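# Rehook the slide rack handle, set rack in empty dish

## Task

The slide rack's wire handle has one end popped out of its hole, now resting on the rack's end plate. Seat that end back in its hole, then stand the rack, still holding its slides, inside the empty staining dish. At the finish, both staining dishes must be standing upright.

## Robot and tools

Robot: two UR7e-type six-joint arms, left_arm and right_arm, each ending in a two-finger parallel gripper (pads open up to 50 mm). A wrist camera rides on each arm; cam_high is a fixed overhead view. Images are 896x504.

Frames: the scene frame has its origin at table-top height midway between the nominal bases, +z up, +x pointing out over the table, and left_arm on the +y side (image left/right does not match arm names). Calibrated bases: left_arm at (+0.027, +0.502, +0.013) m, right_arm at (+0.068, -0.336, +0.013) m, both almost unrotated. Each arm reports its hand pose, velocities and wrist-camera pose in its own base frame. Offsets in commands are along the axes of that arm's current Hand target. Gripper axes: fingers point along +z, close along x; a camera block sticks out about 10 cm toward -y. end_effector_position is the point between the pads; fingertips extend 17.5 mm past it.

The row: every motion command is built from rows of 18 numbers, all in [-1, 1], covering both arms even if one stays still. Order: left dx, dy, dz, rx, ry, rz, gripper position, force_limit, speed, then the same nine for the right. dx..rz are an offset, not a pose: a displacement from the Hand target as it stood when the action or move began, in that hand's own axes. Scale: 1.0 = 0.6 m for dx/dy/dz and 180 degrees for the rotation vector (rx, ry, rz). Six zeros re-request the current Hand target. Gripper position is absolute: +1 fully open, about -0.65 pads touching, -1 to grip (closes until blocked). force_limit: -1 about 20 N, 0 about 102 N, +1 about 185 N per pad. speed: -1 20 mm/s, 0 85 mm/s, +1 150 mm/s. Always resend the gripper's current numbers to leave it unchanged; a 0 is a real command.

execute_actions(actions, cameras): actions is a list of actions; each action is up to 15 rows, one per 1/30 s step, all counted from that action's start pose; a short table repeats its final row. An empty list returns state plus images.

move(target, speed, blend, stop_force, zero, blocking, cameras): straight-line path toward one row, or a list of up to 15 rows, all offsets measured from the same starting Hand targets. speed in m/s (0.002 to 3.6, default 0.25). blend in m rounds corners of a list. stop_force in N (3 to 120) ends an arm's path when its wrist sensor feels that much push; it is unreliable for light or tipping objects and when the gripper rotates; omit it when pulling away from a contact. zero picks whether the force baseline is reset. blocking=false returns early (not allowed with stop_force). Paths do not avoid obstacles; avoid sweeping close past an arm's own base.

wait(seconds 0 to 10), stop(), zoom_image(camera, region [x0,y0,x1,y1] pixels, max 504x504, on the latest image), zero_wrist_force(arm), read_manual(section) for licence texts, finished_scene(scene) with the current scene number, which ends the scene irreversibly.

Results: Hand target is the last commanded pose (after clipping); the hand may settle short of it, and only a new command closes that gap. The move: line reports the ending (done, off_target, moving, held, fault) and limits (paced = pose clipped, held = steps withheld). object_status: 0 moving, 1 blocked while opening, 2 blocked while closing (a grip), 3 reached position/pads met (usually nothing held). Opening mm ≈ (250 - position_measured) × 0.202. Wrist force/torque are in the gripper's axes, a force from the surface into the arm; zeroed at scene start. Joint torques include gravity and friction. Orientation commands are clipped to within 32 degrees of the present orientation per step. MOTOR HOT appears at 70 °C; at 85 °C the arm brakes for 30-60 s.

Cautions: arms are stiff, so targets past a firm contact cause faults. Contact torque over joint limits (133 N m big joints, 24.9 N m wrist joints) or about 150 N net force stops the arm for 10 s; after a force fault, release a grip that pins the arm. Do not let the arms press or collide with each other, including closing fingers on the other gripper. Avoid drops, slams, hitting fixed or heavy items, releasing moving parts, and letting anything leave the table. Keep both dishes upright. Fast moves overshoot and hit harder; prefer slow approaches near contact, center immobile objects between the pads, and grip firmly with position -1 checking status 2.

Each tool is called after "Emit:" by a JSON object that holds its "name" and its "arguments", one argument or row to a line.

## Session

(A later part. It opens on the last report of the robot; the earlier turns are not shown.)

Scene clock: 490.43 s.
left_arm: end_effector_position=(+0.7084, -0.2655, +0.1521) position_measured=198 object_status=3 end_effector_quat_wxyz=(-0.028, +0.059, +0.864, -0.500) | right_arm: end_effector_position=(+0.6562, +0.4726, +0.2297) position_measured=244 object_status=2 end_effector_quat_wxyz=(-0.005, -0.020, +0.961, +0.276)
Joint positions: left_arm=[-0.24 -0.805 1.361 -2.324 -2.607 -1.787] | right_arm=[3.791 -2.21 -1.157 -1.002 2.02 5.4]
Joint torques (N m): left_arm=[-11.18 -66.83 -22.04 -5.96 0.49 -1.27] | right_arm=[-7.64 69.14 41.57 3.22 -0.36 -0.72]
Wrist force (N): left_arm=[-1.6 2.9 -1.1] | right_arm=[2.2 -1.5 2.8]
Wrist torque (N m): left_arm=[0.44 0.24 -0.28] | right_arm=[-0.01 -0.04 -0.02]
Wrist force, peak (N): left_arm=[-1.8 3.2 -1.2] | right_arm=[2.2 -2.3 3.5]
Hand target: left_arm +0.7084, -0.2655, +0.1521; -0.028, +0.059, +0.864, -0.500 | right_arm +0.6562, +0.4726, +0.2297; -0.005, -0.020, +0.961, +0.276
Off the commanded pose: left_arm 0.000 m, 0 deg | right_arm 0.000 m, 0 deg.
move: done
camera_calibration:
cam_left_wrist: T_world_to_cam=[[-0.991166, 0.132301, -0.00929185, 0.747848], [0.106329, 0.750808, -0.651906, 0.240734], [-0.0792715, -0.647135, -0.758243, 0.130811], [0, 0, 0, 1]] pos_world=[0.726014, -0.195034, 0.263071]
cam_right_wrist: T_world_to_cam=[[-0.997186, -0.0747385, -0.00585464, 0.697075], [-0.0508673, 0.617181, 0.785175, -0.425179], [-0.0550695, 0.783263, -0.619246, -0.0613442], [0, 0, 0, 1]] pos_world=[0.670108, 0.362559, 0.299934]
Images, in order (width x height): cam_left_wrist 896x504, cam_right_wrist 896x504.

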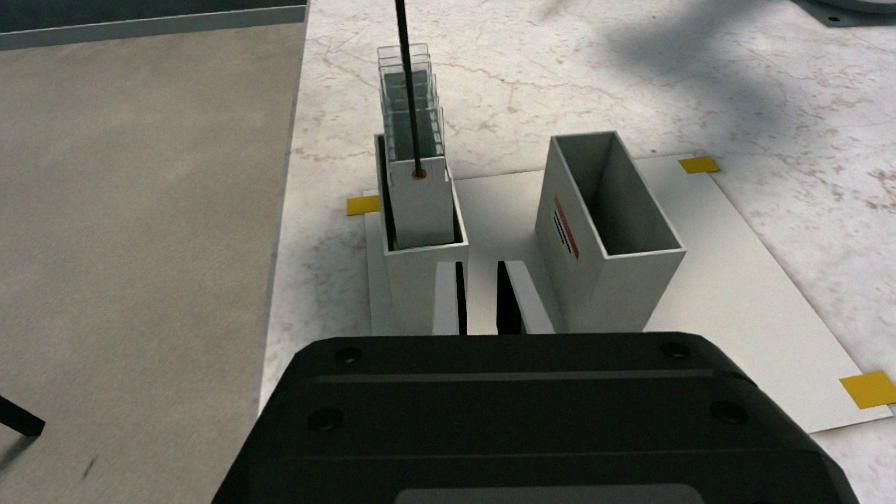

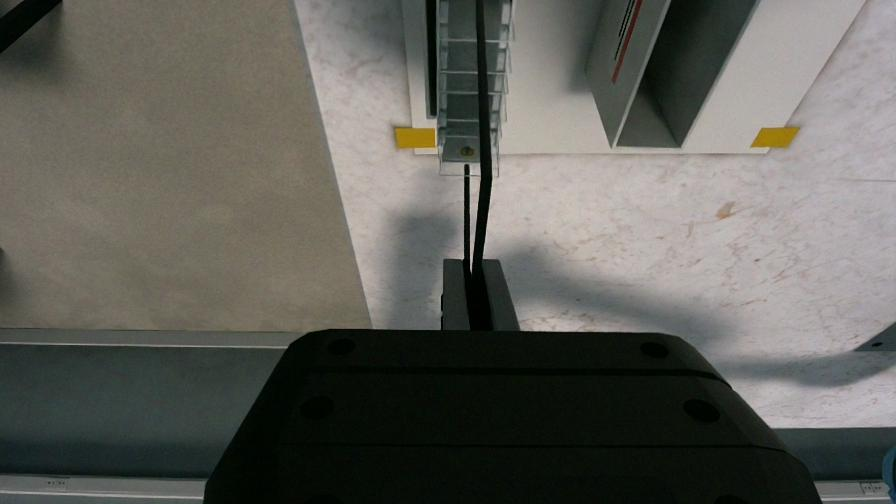

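Emit:
{"name": "move", "arguments": {
  "target": [0,0,0,0,0,0,-0.3,-0.6,-1,0,-0.0619,0.0989,0,0,0,-1,-0.4,-1],
  "speed": 0.05,
  "stop_force": 4,
  "cameras": ["cam_left_wrist"]
}}

Emit:
{"name": "zoom_image", "arguments": {
  "camera": "cam_left_wrist",
  "region": [360, 0, 560, 270]
}}

Emit:
{"name": "move", "arguments": {
  "target": [0,0,0,0,0,0,-0.3,-0.6,-1,0,-0.0141,0.0226,0,0,0,-1,-0.4,-1],
  "speed": 0.015,
  "stop_force": 3,
  "cameras": ["all"]
}}

Emit:
{"name": "zoom_image", "arguments": {
  "camera": "cam_left_wrist",
  "region": [360, 0, 560, 270]
}}

Scene clock: 500.30 s.
left_arm: end_effector_position=(+0.7084, -0.2655, +0.1521) position_measured=198 object_status=3 end_effector_quat_wxyz=(-0.028, +0.059, +0.864, -0.500) | right_arm: end_effector_position=(+0.6563, +0.4725, +0.1597) position_measured=244 object_status=2 end_effector_quat_wxyz=(-0.005, -0.020, +0.961, +0.276)
Joint positions: left_arm=[-0.24 -0.805 1.361 -2.324 -2.607 -1.787] | right_arm=[3.791 -2.263 -1.255 -0.851 2.02 5.4]
Joint torques (N m): left_arm=[-8.9 -66.03 -12.43 -6 0.42 -0.83] | right_arm=[-7.74 70.73 40.29 4.09 2.36 1.1]
Wrist force (N): left_arm=[-1.7 3.0 -1.0] | right_arm=[2.0 -1.5 2.6]
Wrist torque (N m): left_arm=[0.46 0.26 -0.27] | right_arm=[0.01 -0.02 -0.03]
Wrist force, peak (N): left_arm=[-1.9 3.2 -1.1] | right_arm=[2.3 -2.3 3.6]
Hand target: left_arm +0.7084, -0.2655, +0.1521; -0.028, +0.059, +0.864, -0.500 | right_arm +0.6563, +0.4725, +0.1597; -0.005, -0.020, +0.961, +0.276
Off the commanded pose: left_arm 0.000 m, 0 deg | right_arm 0.000 m, 0 deg.
move: done
camera_calibration:
cam_left_wrist: T_world_to_cam=[[-0.991166, 0.132301, -0.00929185, 0.747848], [0.106329, 0.750808, -0.651906, 0.240734], [-0.0792715, -0.647135, -0.758243, 0.130811], [0, 0, 0, 1]] pos_world=[0.726014, -0.195034, 0.263071]
Images, in order (width x height): cam_left_wrist 896x504.

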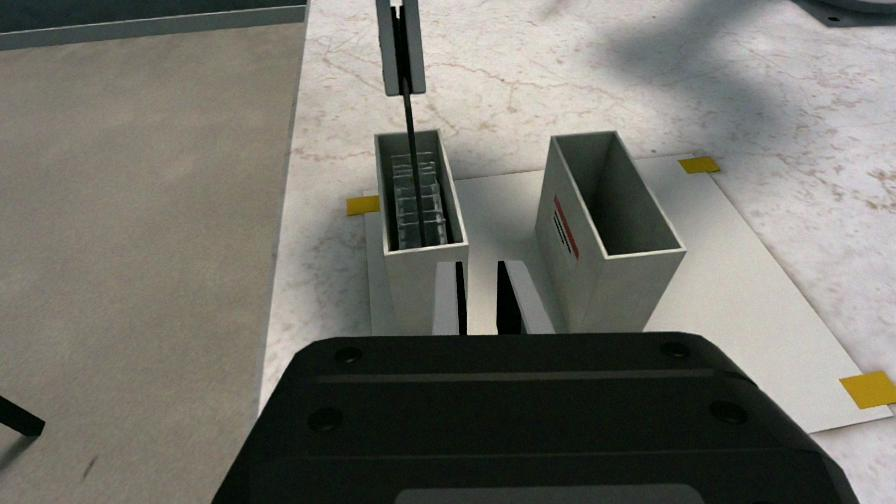

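Scaled by 1.867 from the camera's 896x504 image, which has a finer 1280x720 frame.

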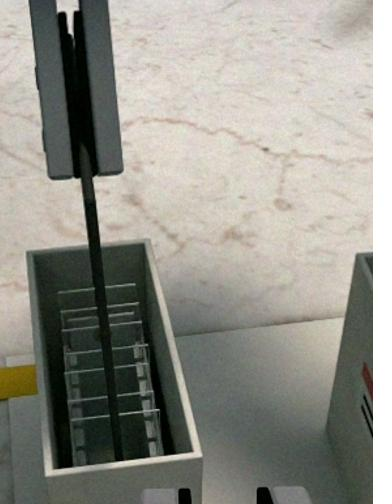

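Scene clock: 502.13 s.
left_arm: end_effector_position=(+0.7084, -0.2655, +0.1521) position_measured=198 object_status=3 end_effector_quat_wxyz=(-0.028, +0.059, +0.864, -0.500) | right_arm: end_effector_position=(+0.6563, +0.4725, +0.1506) position_measured=244 object_status=2 end_effector_quat_wxyz=(-0.005, -0.020, +0.961, +0.276)
Joint positions: left_arm=[-0.24 -0.805 1.361 -2.324 -2.607 -1.787] | right_arm=[3.791 -2.271 -1.265 -0.833 2.02 5.4]
Joint torques (N m): left_arm=[-9.42 -65.32 -11.61 -5.94 0.54 -0.76] | right_arm=[-3.89 67.48 38.6 3.73 -0.42 1.2]
Wrist force (N): left_arm=[-1.7 2.9 -1.1] | right_arm=[2.0 0.5 -0.2]
Wrist torque (N m): left_arm=[0.44 0.25 -0.27] | right_arm=[0.06 -0.03 -0.03]
Wrist force, peak (N): left_arm=[-1.7 3.3 -1.3] | right_arm=[1.7 7.7 -8.9]
Hand target: left_arm +0.7084, -0.2655, +0.1521; -0.028, +0.059, +0.864, -0.500 | right_arm +0.6563, +0.4725, +0.1506; -0.005, -0.020, +0.961, +0.276 (not the last commanded pose)
Off the commanded pose: left_arm 0.000 m, 0 deg | right_arm 0.007 m, 0 deg.
move: contact (right_arm)
camera_calibration:
cam_left_wrist: T_world_to_cam=[[-0.991166, 0.132301, -0.00929185, 0.747848], [0.106329, 0.750808, -0.651906, 0.240734], [-0.0792715, -0.647135, -0.758243, 0.130811], [0, 0, 0, 1]] pos_world=[0.726014, -0.195034, 0.263071]
cam_right_wrist: T_world_to_cam=[[-0.997181, -0.0748001, -0.00593309, 0.696648], [-0.0509669, 0.617175, 0.785174, -0.363002], [-0.0550693, 0.783263, -0.619247, -0.110326], [0, 0, 0, 1]] pos_world=[0.670107, 0.362559, 0.220834]

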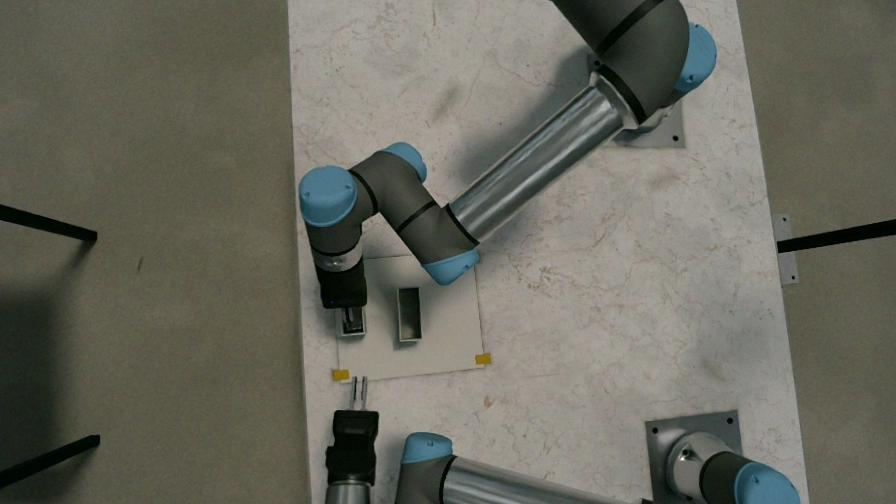

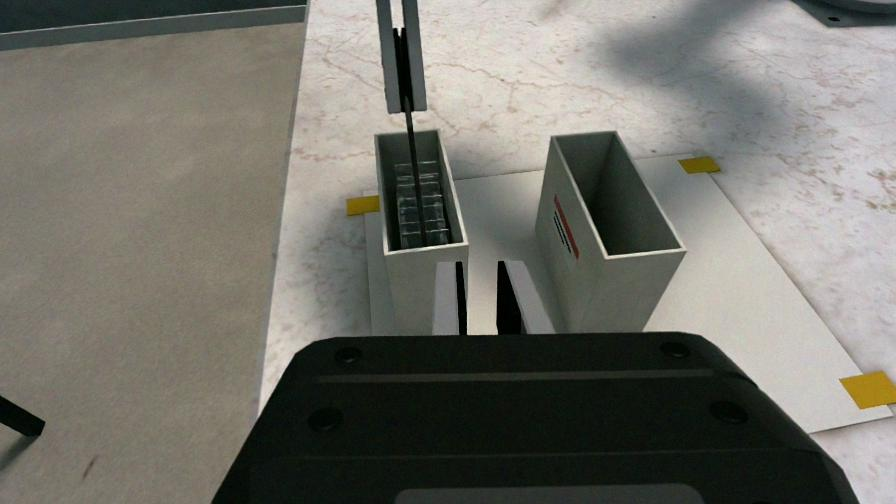

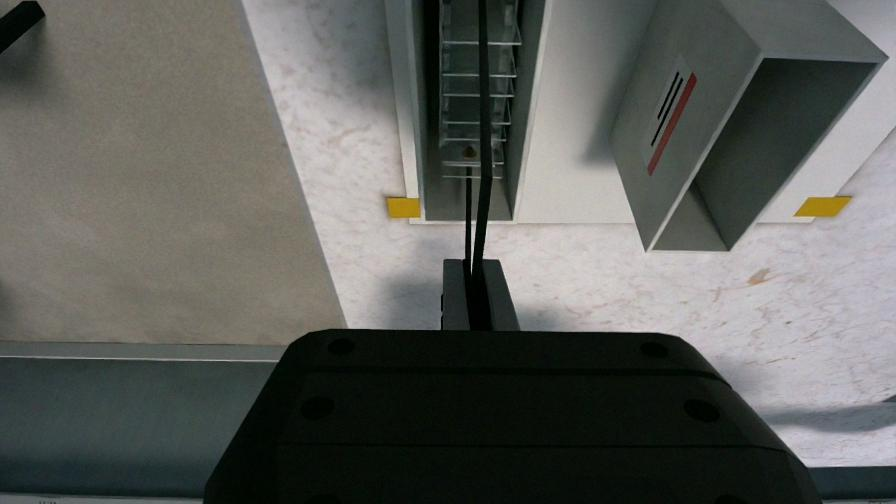

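Scaled by 1.867 from the camera's 896x504 image, which has a finer 1280x720 frame.

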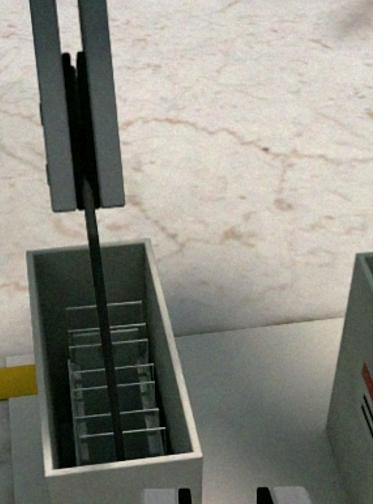

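Emit:
{"name": "move", "arguments": {
  "target": [
    [0,0,0,0,0,0,-0.3,-0.6,-1,0.024,-0.002,0.0031,0,0,0,-1,-0.4,-1],
    [0,0,0,0,0,0,-0.3,-0.6,-1,0.0467,-0.008,0.0127,0,0,0,-1,-0.4,-1]
  ],
  "speed": 0.03,
  "blend": 0.005,
  "stop_force": 10,
  "cameras": ["cam_left_wrist","cam_right_wrist"]
}}

Emit:
{"name": "zoom_image", "arguments": {
  "camera": "cam_left_wrist",
  "region": [360, 0, 560, 270]
}}

Scene clock: 510.63 s.
left_arm: end_effector_position=(+0.7084, -0.2655, +0.1521) position_measured=198 object_status=3 end_effector_quat_wxyz=(-0.028, +0.059, +0.864, -0.500) | right_arm: end_effector_position=(+0.6429, +0.4721, +0.1487) position_measured=244 object_status=2 end_effector_quat_wxyz=(-0.005, -0.020, +0.961, +0.276)
Joint positions: left_arm=[-0.24 -0.805 1.361 -2.324 -2.607 -1.787] | right_arm=[3.802 -2.246 -1.316 -0.801 2.017 5.411]
Joint torques (N m): left_arm=[-10.07 -65.82 -11.43 -5.88 0.66 -0.18] | right_arm=[-10.49 10.74 -9.55 -2.11 -2.77 0.83]
Wrist force (N): left_arm=[-1.6 3.0 -1.3] | right_arm=[5.6 27.7 -35.5]
Wrist torque (N m): left_arm=[0.46 0.23 -0.27] | right_arm=[0.79 -0.04 -0.07]
Wrist force, peak (N): left_arm=[-1.8 3.2 -1.2] | right_arm=[7.0 31.9 -43.0]
Hand target: left_arm +0.7084, -0.2655, +0.1521; -0.028, +0.059, +0.864, -0.500 | right_arm +0.6429, +0.4721, +0.1487; -0.005, -0.020, +0.961, +0.276 (not the last commanded pose)
Off the commanded pose: left_arm 0.000 m, 0 deg | right_arm 0.016 m, 0 deg.
move: contact (right_arm); path passed 0 of 2 targets
camera_calibration:
cam_left_wrist: T_world_to_cam=[[-0.991166, 0.132301, -0.00929185, 0.747848], [0.106329, 0.750808, -0.651906, 0.240734], [-0.0792715, -0.647135, -0.758243, 0.130811], [0, 0, 0, 1]] pos_world=[0.726014, -0.195034, 0.263071]
cam_right_wrist: T_world_to_cam=[[-0.997166, -0.0749653, -0.00634607, 0.683375], [-0.0513659, 0.61676, 0.785474, -0.36146], [-0.0549693, 0.783574, -0.618863, -0.112171], [0, 0, 0, 1]] pos_world=[0.656705, 0.362058, 0.218836]
Images, in order (width x height): cam_left_wrist 896x504, cam_right_wrist 896x504.

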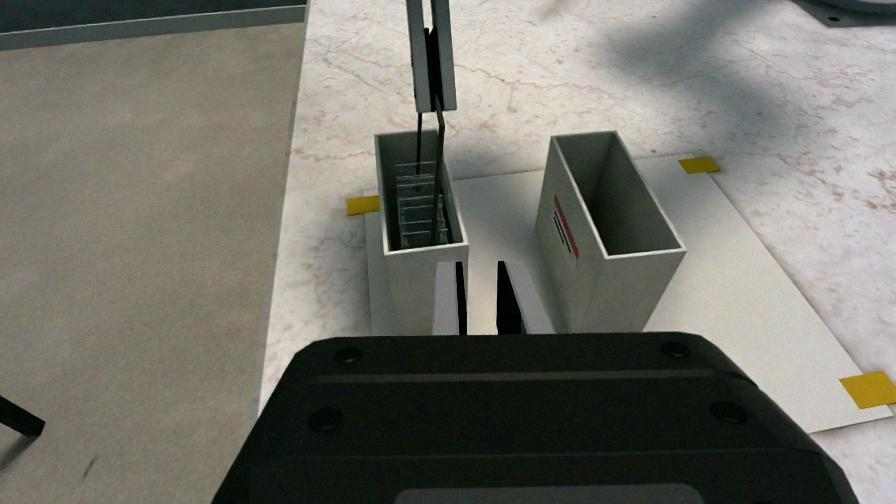

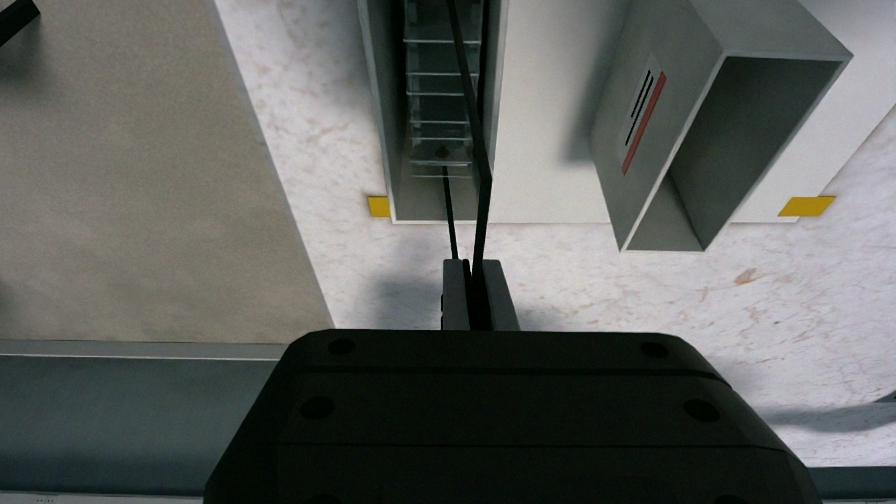

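Scaled by 1.867 from the camera's 896x504 image, which has a finer 1280x720 frame.

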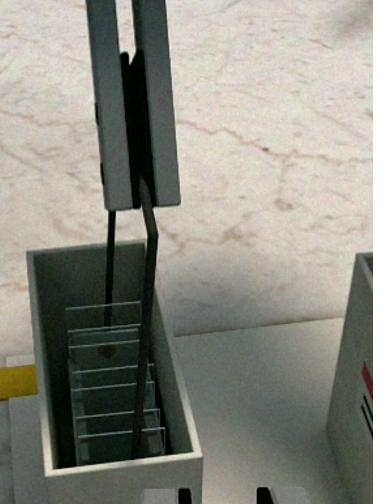

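Emit:
{"name": "move", "arguments": {
  "target": [0,0,0,0,0,0,-0.3,-0.6,-1,0,0.0016,-0.0025,0,0,0,-1,-0.4,-1],
  "speed": 0.03
}}

Emit:
{"name": "move", "arguments": {
  "target": [
    [0,0,0,0,0,0,-0.3,-0.6,-1,0.012,0,0,0,0,0,-1,-0.4,-1],
    [0,0,0,0,0,0,-0.3,-0.6,-1,0.030,-0.0025,0.004,0,0,0,-1,-0.4,-1]
  ],
  "speed": 0.03,
  "blend": 0.003,
  "stop_force": 10,
  "cameras": ["cam_left_wrist","cam_right_wrist"]
}}

Emit:
{"name": "zoom_image", "arguments": {
  "camera": "cam_left_wrist",
  "region": [360, 0, 560, 270]
}}

Scene clock: 516.17 s.
left_arm: end_effector_position=(+0.7084, -0.2655, +0.1521) position_measured=198 object_status=3 end_effector_quat_wxyz=(-0.028, +0.059, +0.864, -0.500) | right_arm: end_effector_position=(+0.6428, +0.4720, +0.1502) position_measured=244 object_status=2 end_effector_quat_wxyz=(-0.005, -0.020, +0.961, +0.276)
Joint positions: left_arm=[-0.24 -0.805 1.361 -2.324 -2.607 -1.787] | right_arm=[3.802 -2.244 -1.314 -0.805 2.016 5.411]
Joint torques (N m): left_arm=[-10.03 -65.1 -11.27 -5.84 0.51 -0.05] | right_arm=[-6.4 66.81 38.48 3.86 1.04 1.15]
Wrist force (N): left_arm=[-1.7 2.9 -1.1] | right_arm=[2.5 0.3 0.6]
Wrist torque (N m): left_arm=[0.45 0.25 -0.27] | right_arm=[0.04 -0.09 -0.07]
Wrist force, peak (N): left_arm=[-1.9 3.2 -1.1] | right_arm=[5.6 28.0 -36.6]
Hand target: left_arm +0.7084, -0.2655, +0.1521; -0.028, +0.059, +0.864, -0.500 | right_arm +0.6429, +0.4721, +0.1504; -0.005, -0.020, +0.961, +0.276
Off the commanded pose: left_arm 0.000 m, 0 deg | right_arm 0.000 m, 0 deg.
move: done

Scene clock: 517.77 s.
left_arm: end_effector_position=(+0.7084, -0.2655, +0.1521) position_measured=198 object_status=3 end_effector_quat_wxyz=(-0.028, +0.059, +0.864, -0.500) | right_arm: end_effector_position=(+0.6249, +0.4713, +0.1476) position_measured=244 object_status=2 end_effector_quat_wxyz=(-0.005, -0.020, +0.961, +0.276)
Joint positions: left_arm=[-0.24 -0.805 1.361 -2.324 -2.607 -1.787] | right_arm=[3.817 -2.212 -1.38 -0.765 2.011 5.426]
Joint torques (N m): left_arm=[-10.02 -64.7 -10.86 -6.03 0.47 0.01] | right_arm=[-8.27 45.09 38.86 2.27 2.35 -1.22]
Wrist force (N): left_arm=[-1.9 3.2 -1.2] | right_arm=[2.3 1.2 1.4]
Wrist torque (N m): left_arm=[0.49 0.28 -0.28] | right_arm=[0.28 -0.19 -0.12]
Wrist force, peak (N): left_arm=[-1.9 3.2 -1.2] | right_arm=[2.8 1.3 1.9]
Hand target: left_arm +0.7084, -0.2655, +0.1521; -0.028, +0.059, +0.864, -0.500 | right_arm +0.6249, +0.4713, +0.1476; -0.005, -0.020, +0.961, +0.276
Off the commanded pose: left_arm 0.000 m, 0 deg | right_arm 0.000 m, 0 deg.
move: done
camera_calibration:
cam_left_wrist: T_world_to_cam=[[-0.991166, 0.132301, -0.00929185, 0.747848], [0.106329, 0.750808, -0.651906, 0.240734], [-0.0792715, -0.647135, -0.758243, 0.130811], [0, 0, 0, 1]] pos_world=[0.726014, -0.195034, 0.263071]
cam_right_wrist: T_world_to_cam=[[-0.997171, -0.0749039, -0.0062676, 0.665323], [-0.0512663, 0.616766, 0.785475, -0.361094], [-0.0549695, 0.783574, -0.618862, -0.113215], [0, 0, 0, 1]] pos_world=[0.638706, 0.361258, 0.217736]
Images, in order (width x height): cam_left_wrist 896x504, cam_right_wrist 896x504.

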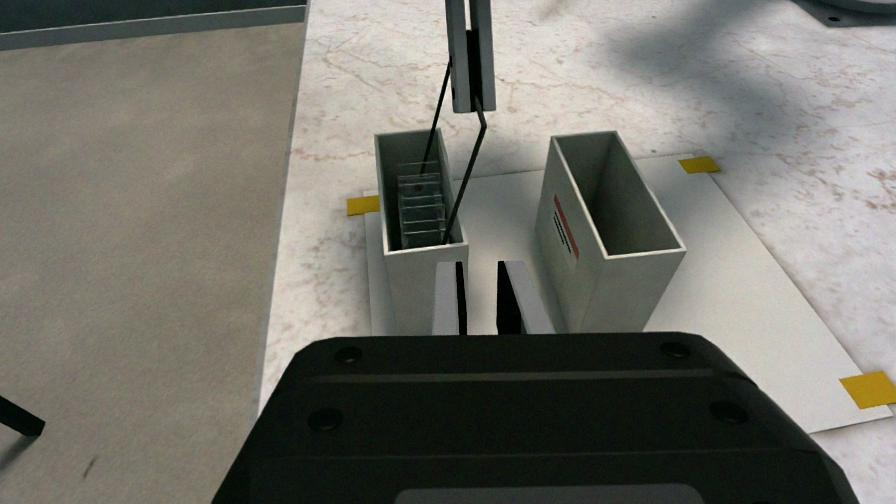

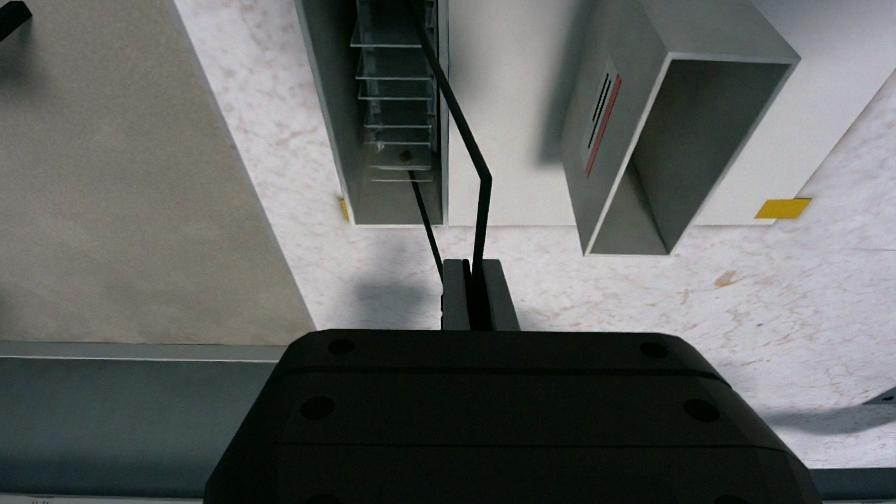

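Scaled by 1.867 from the camera's 896x504 image, which has a finer 1280x720 frame.

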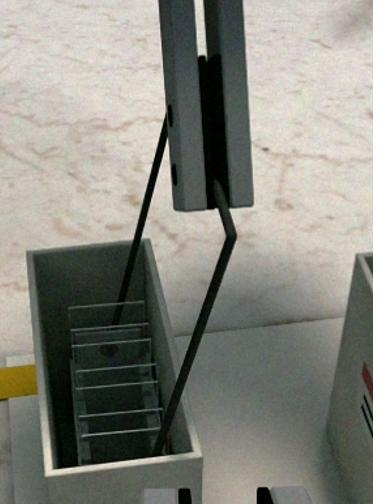

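Emit:
{"name": "move", "arguments": {
  "target": [0,0,0,0,0,0,-0.3,-0.6,-1,0.006,-0.0016,0.0025,0,0,0,-1,-0.4,-1],
  "speed": 0.02,
  "stop_force": 4
}}

Emit:
{"name": "move", "arguments": {
  "target": [0,0,0,0,0,0,-0.3,-0.6,-1,0,0,0,0,0,0,-0.4,-0.4,-1]
}}

Emit:
{"name": "move", "arguments": {
  "target": [
    [0,0,0,0,0,0,-0.3,-0.6,-1,0,0,-0.06,0,0,0,-0.4,-0.4,-1],
    [0,0,0,0,0,0,-0.3,-0.6,-1,0,0,-0.2,0,0,0,-0.4,-0.4,-1]
  ],
  "speed": [0.03,0.12],
  "blend": [0.005,0],
  "cameras": ["all"]
}}

Emit:
{"name": "zoom_image", "arguments": {
  "camera": "cam_left_wrist",
  "region": [360, 0, 560, 270]
}}

Emit:
{"name": "zoom_image", "arguments": {
  "camera": "cam_right_wrist",
  "region": [300, 0, 600, 300]
}}

Scene clock: 525.53 s.
left_arm: end_effector_position=(+0.7084, -0.2655, +0.1521) position_measured=198 object_status=3 end_effector_quat_wxyz=(-0.028, +0.059, +0.864, -0.500) | right_arm: end_effector_position=(+0.6213, +0.4712, +0.1458) position_measured=244 object_status=2 end_effector_quat_wxyz=(-0.005, -0.020, +0.961, +0.276)
Joint positions: left_arm=[-0.24 -0.805 1.361 -2.324 -2.607 -1.787] | right_arm=[3.82 -2.207 -1.394 -0.755 2.01 5.429]
Joint torques (N m): left_arm=[-10.31 -65.16 -10.95 -5.86 0.24 0.45] | right_arm=[-6.3 44.36 38.17 2.35 -0.03 -1.01]
Wrist force (N): left_arm=[-1.8 3.0 -1.1] | right_arm=[2.4 1.7 1.3]
Wrist torque (N m): left_arm=[0.47 0.26 -0.28] | right_arm=[0.30 -0.21 -0.13]
Wrist force, peak (N): left_arm=[-1.8 3.2 -1.2] | right_arm=[2.9 2.4 0.4]
Hand target: left_arm +0.7084, -0.2655, +0.1521; -0.028, +0.059, +0.864, -0.500 | right_arm +0.6213, +0.4712, +0.1458; -0.005, -0.020, +0.961, +0.276
Off the commanded pose: left_arm 0.000 m, 0 deg | right_arm 0.000 m, 0 deg.
move: done

Scene clock: 526.07 s.
left_arm: end_effector_position=(+0.7084, -0.2655, +0.1521) position_measured=198 object_status=3 end_effector_quat_wxyz=(-0.028, +0.059, +0.864, -0.500) | right_arm: end_effector_position=(+0.6213, +0.4712, +0.1458) position_measured=212 object_status=0 end_effector_quat_wxyz=(-0.005, -0.020, +0.961, +0.276)
Joint positions: left_arm=[-0.24 -0.805 1.361 -2.324 -2.607 -1.787] | right_arm=[3.82 -2.207 -1.394 -0.755 2.01 5.429]
Joint torques (N m): left_arm=[-9.79 -65.43 -11.14 -6.1 0.24 0.34] | right_arm=[-7.24 46.05 37.93 3.13 0.41 -0.95]
Wrist force (N): left_arm=[-1.7 3.1 -1.2] | right_arm=[2.8 0.7 2.0]
Wrist torque (N m): left_arm=[0.47 0.26 -0.28] | right_arm=[0.25 -0.14 -0.09]
Wrist force, peak (N): left_arm=[-1.7 3.2 -1.2] | right_arm=[3.1 0.7 1.9]
Hand target: left_arm +0.7084, -0.2655, +0.1521; -0.028, +0.059, +0.864, -0.500 | right_arm +0.6213, +0.4712, +0.1458; -0.005, -0.020, +0.961, +0.276
Off the commanded pose: left_arm 0.000 m, 0 deg | right_arm 0.000 m, 0 deg.
move: done

Scene clock: 528.37 s.
left_arm: end_effector_position=(+0.7084, -0.2655, +0.1521) position_measured=198 object_status=3 end_effector_quat_wxyz=(-0.028, +0.059, +0.864, -0.500) | right_arm: end_effector_position=(+0.6239, +0.4076, +0.2477) position_measured=212 object_status=3 end_effector_quat_wxyz=(-0.005, -0.020, +0.961, +0.276)
Joint positions: left_arm=[-0.24 -0.805 1.361 -2.324 -2.607 -1.787] | right_arm=[3.743 -2.057 -1.349 -0.984 2.036 5.349]
Joint torques (N m): left_arm=[-9.91 -64.48 -11.78 -5.91 0.22 0.36] | right_arm=[6.52 44.43 15.12 3.71 -0.72 1.32]
Wrist force (N): left_arm=[-1.7 3.0 -1.2] | right_arm=[2.7 1.0 1.8]
Wrist torque (N m): left_arm=[0.46 0.26 -0.28] | right_arm=[0.32 -0.13 -0.03]
Wrist force, peak (N): left_arm=[-1.8 3.2 -1.1] | right_arm=[3.1 0.8 3.6]
Hand target: left_arm +0.7084, -0.2655, +0.1521; -0.028, +0.059, +0.864, -0.500 | right_arm +0.6238, +0.4076, +0.2475; -0.005, -0.020, +0.961, +0.276
Off the commanded pose: left_arm 0.000 m, 0 deg | right_arm 0.000 m, 0 deg.
move: done
camera_calibration:
cam_left_wrist: T_world_to_cam=[[-0.991166, 0.132301, -0.00929185, 0.747848], [0.106329, 0.750808, -0.651906, 0.240734], [-0.0792715, -0.647135, -0.758243, 0.130811], [0, 0, 0, 1]] pos_world=[0.726014, -0.195034, 0.263071]
cam_right_wrist: T_world_to_cam=[[-0.997172, -0.0748714, -0.00656444, 0.660166], [-0.0514675, 0.616589, 0.785601, -0.400347], [-0.0547715, 0.783717, -0.618698, -0.00163278], [0, 0, 0, 1]] pos_world=[0.637605, 0.297557, 0.317837]

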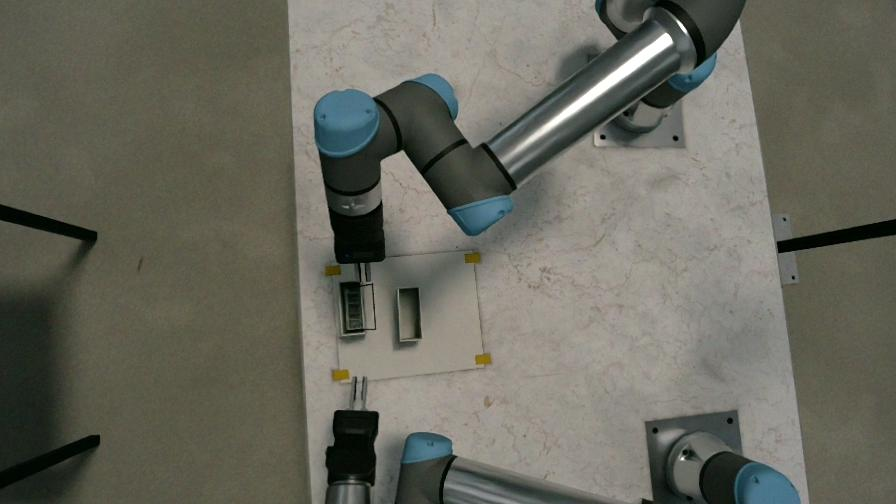

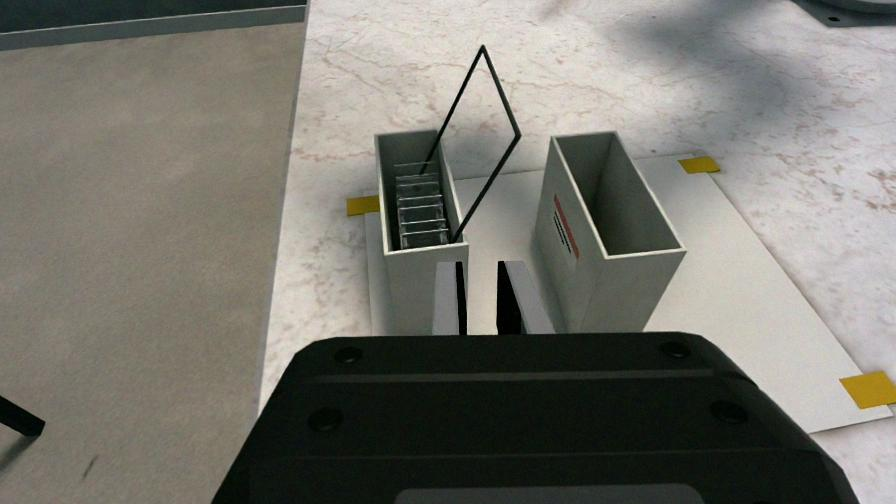

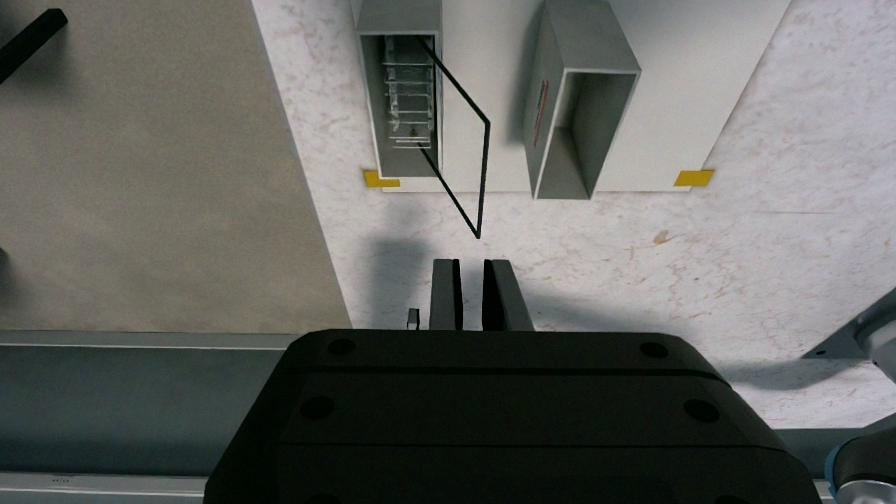

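Scaled by 1.867 from the camera's 896x504 image, which has a finer 1280x720 frame.

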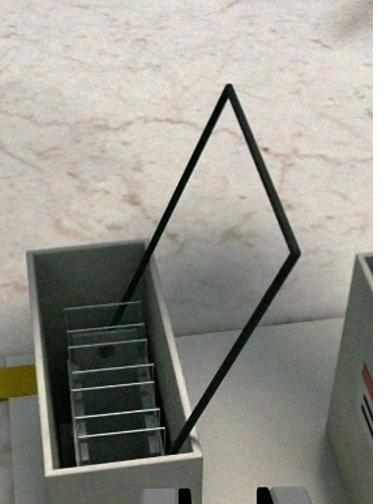

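Scaled by 1.680 from the camera's 896x504 image, which has a finer 1280x720 frame.

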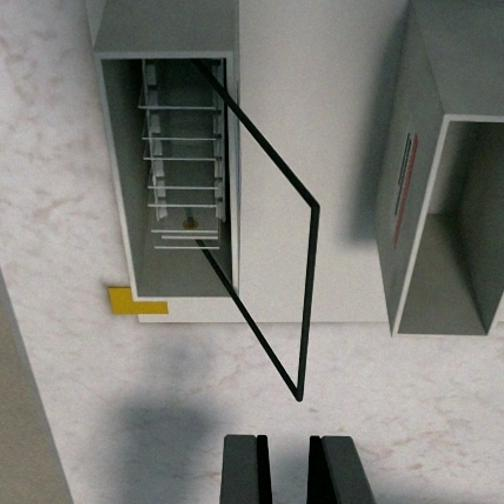

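Rack standing, handle hooked and leaning, both dishes upright.

Emit:
{"name": "finished_scene", "arguments": {
  "scene": 2
}}

The scene is finished: the task was done.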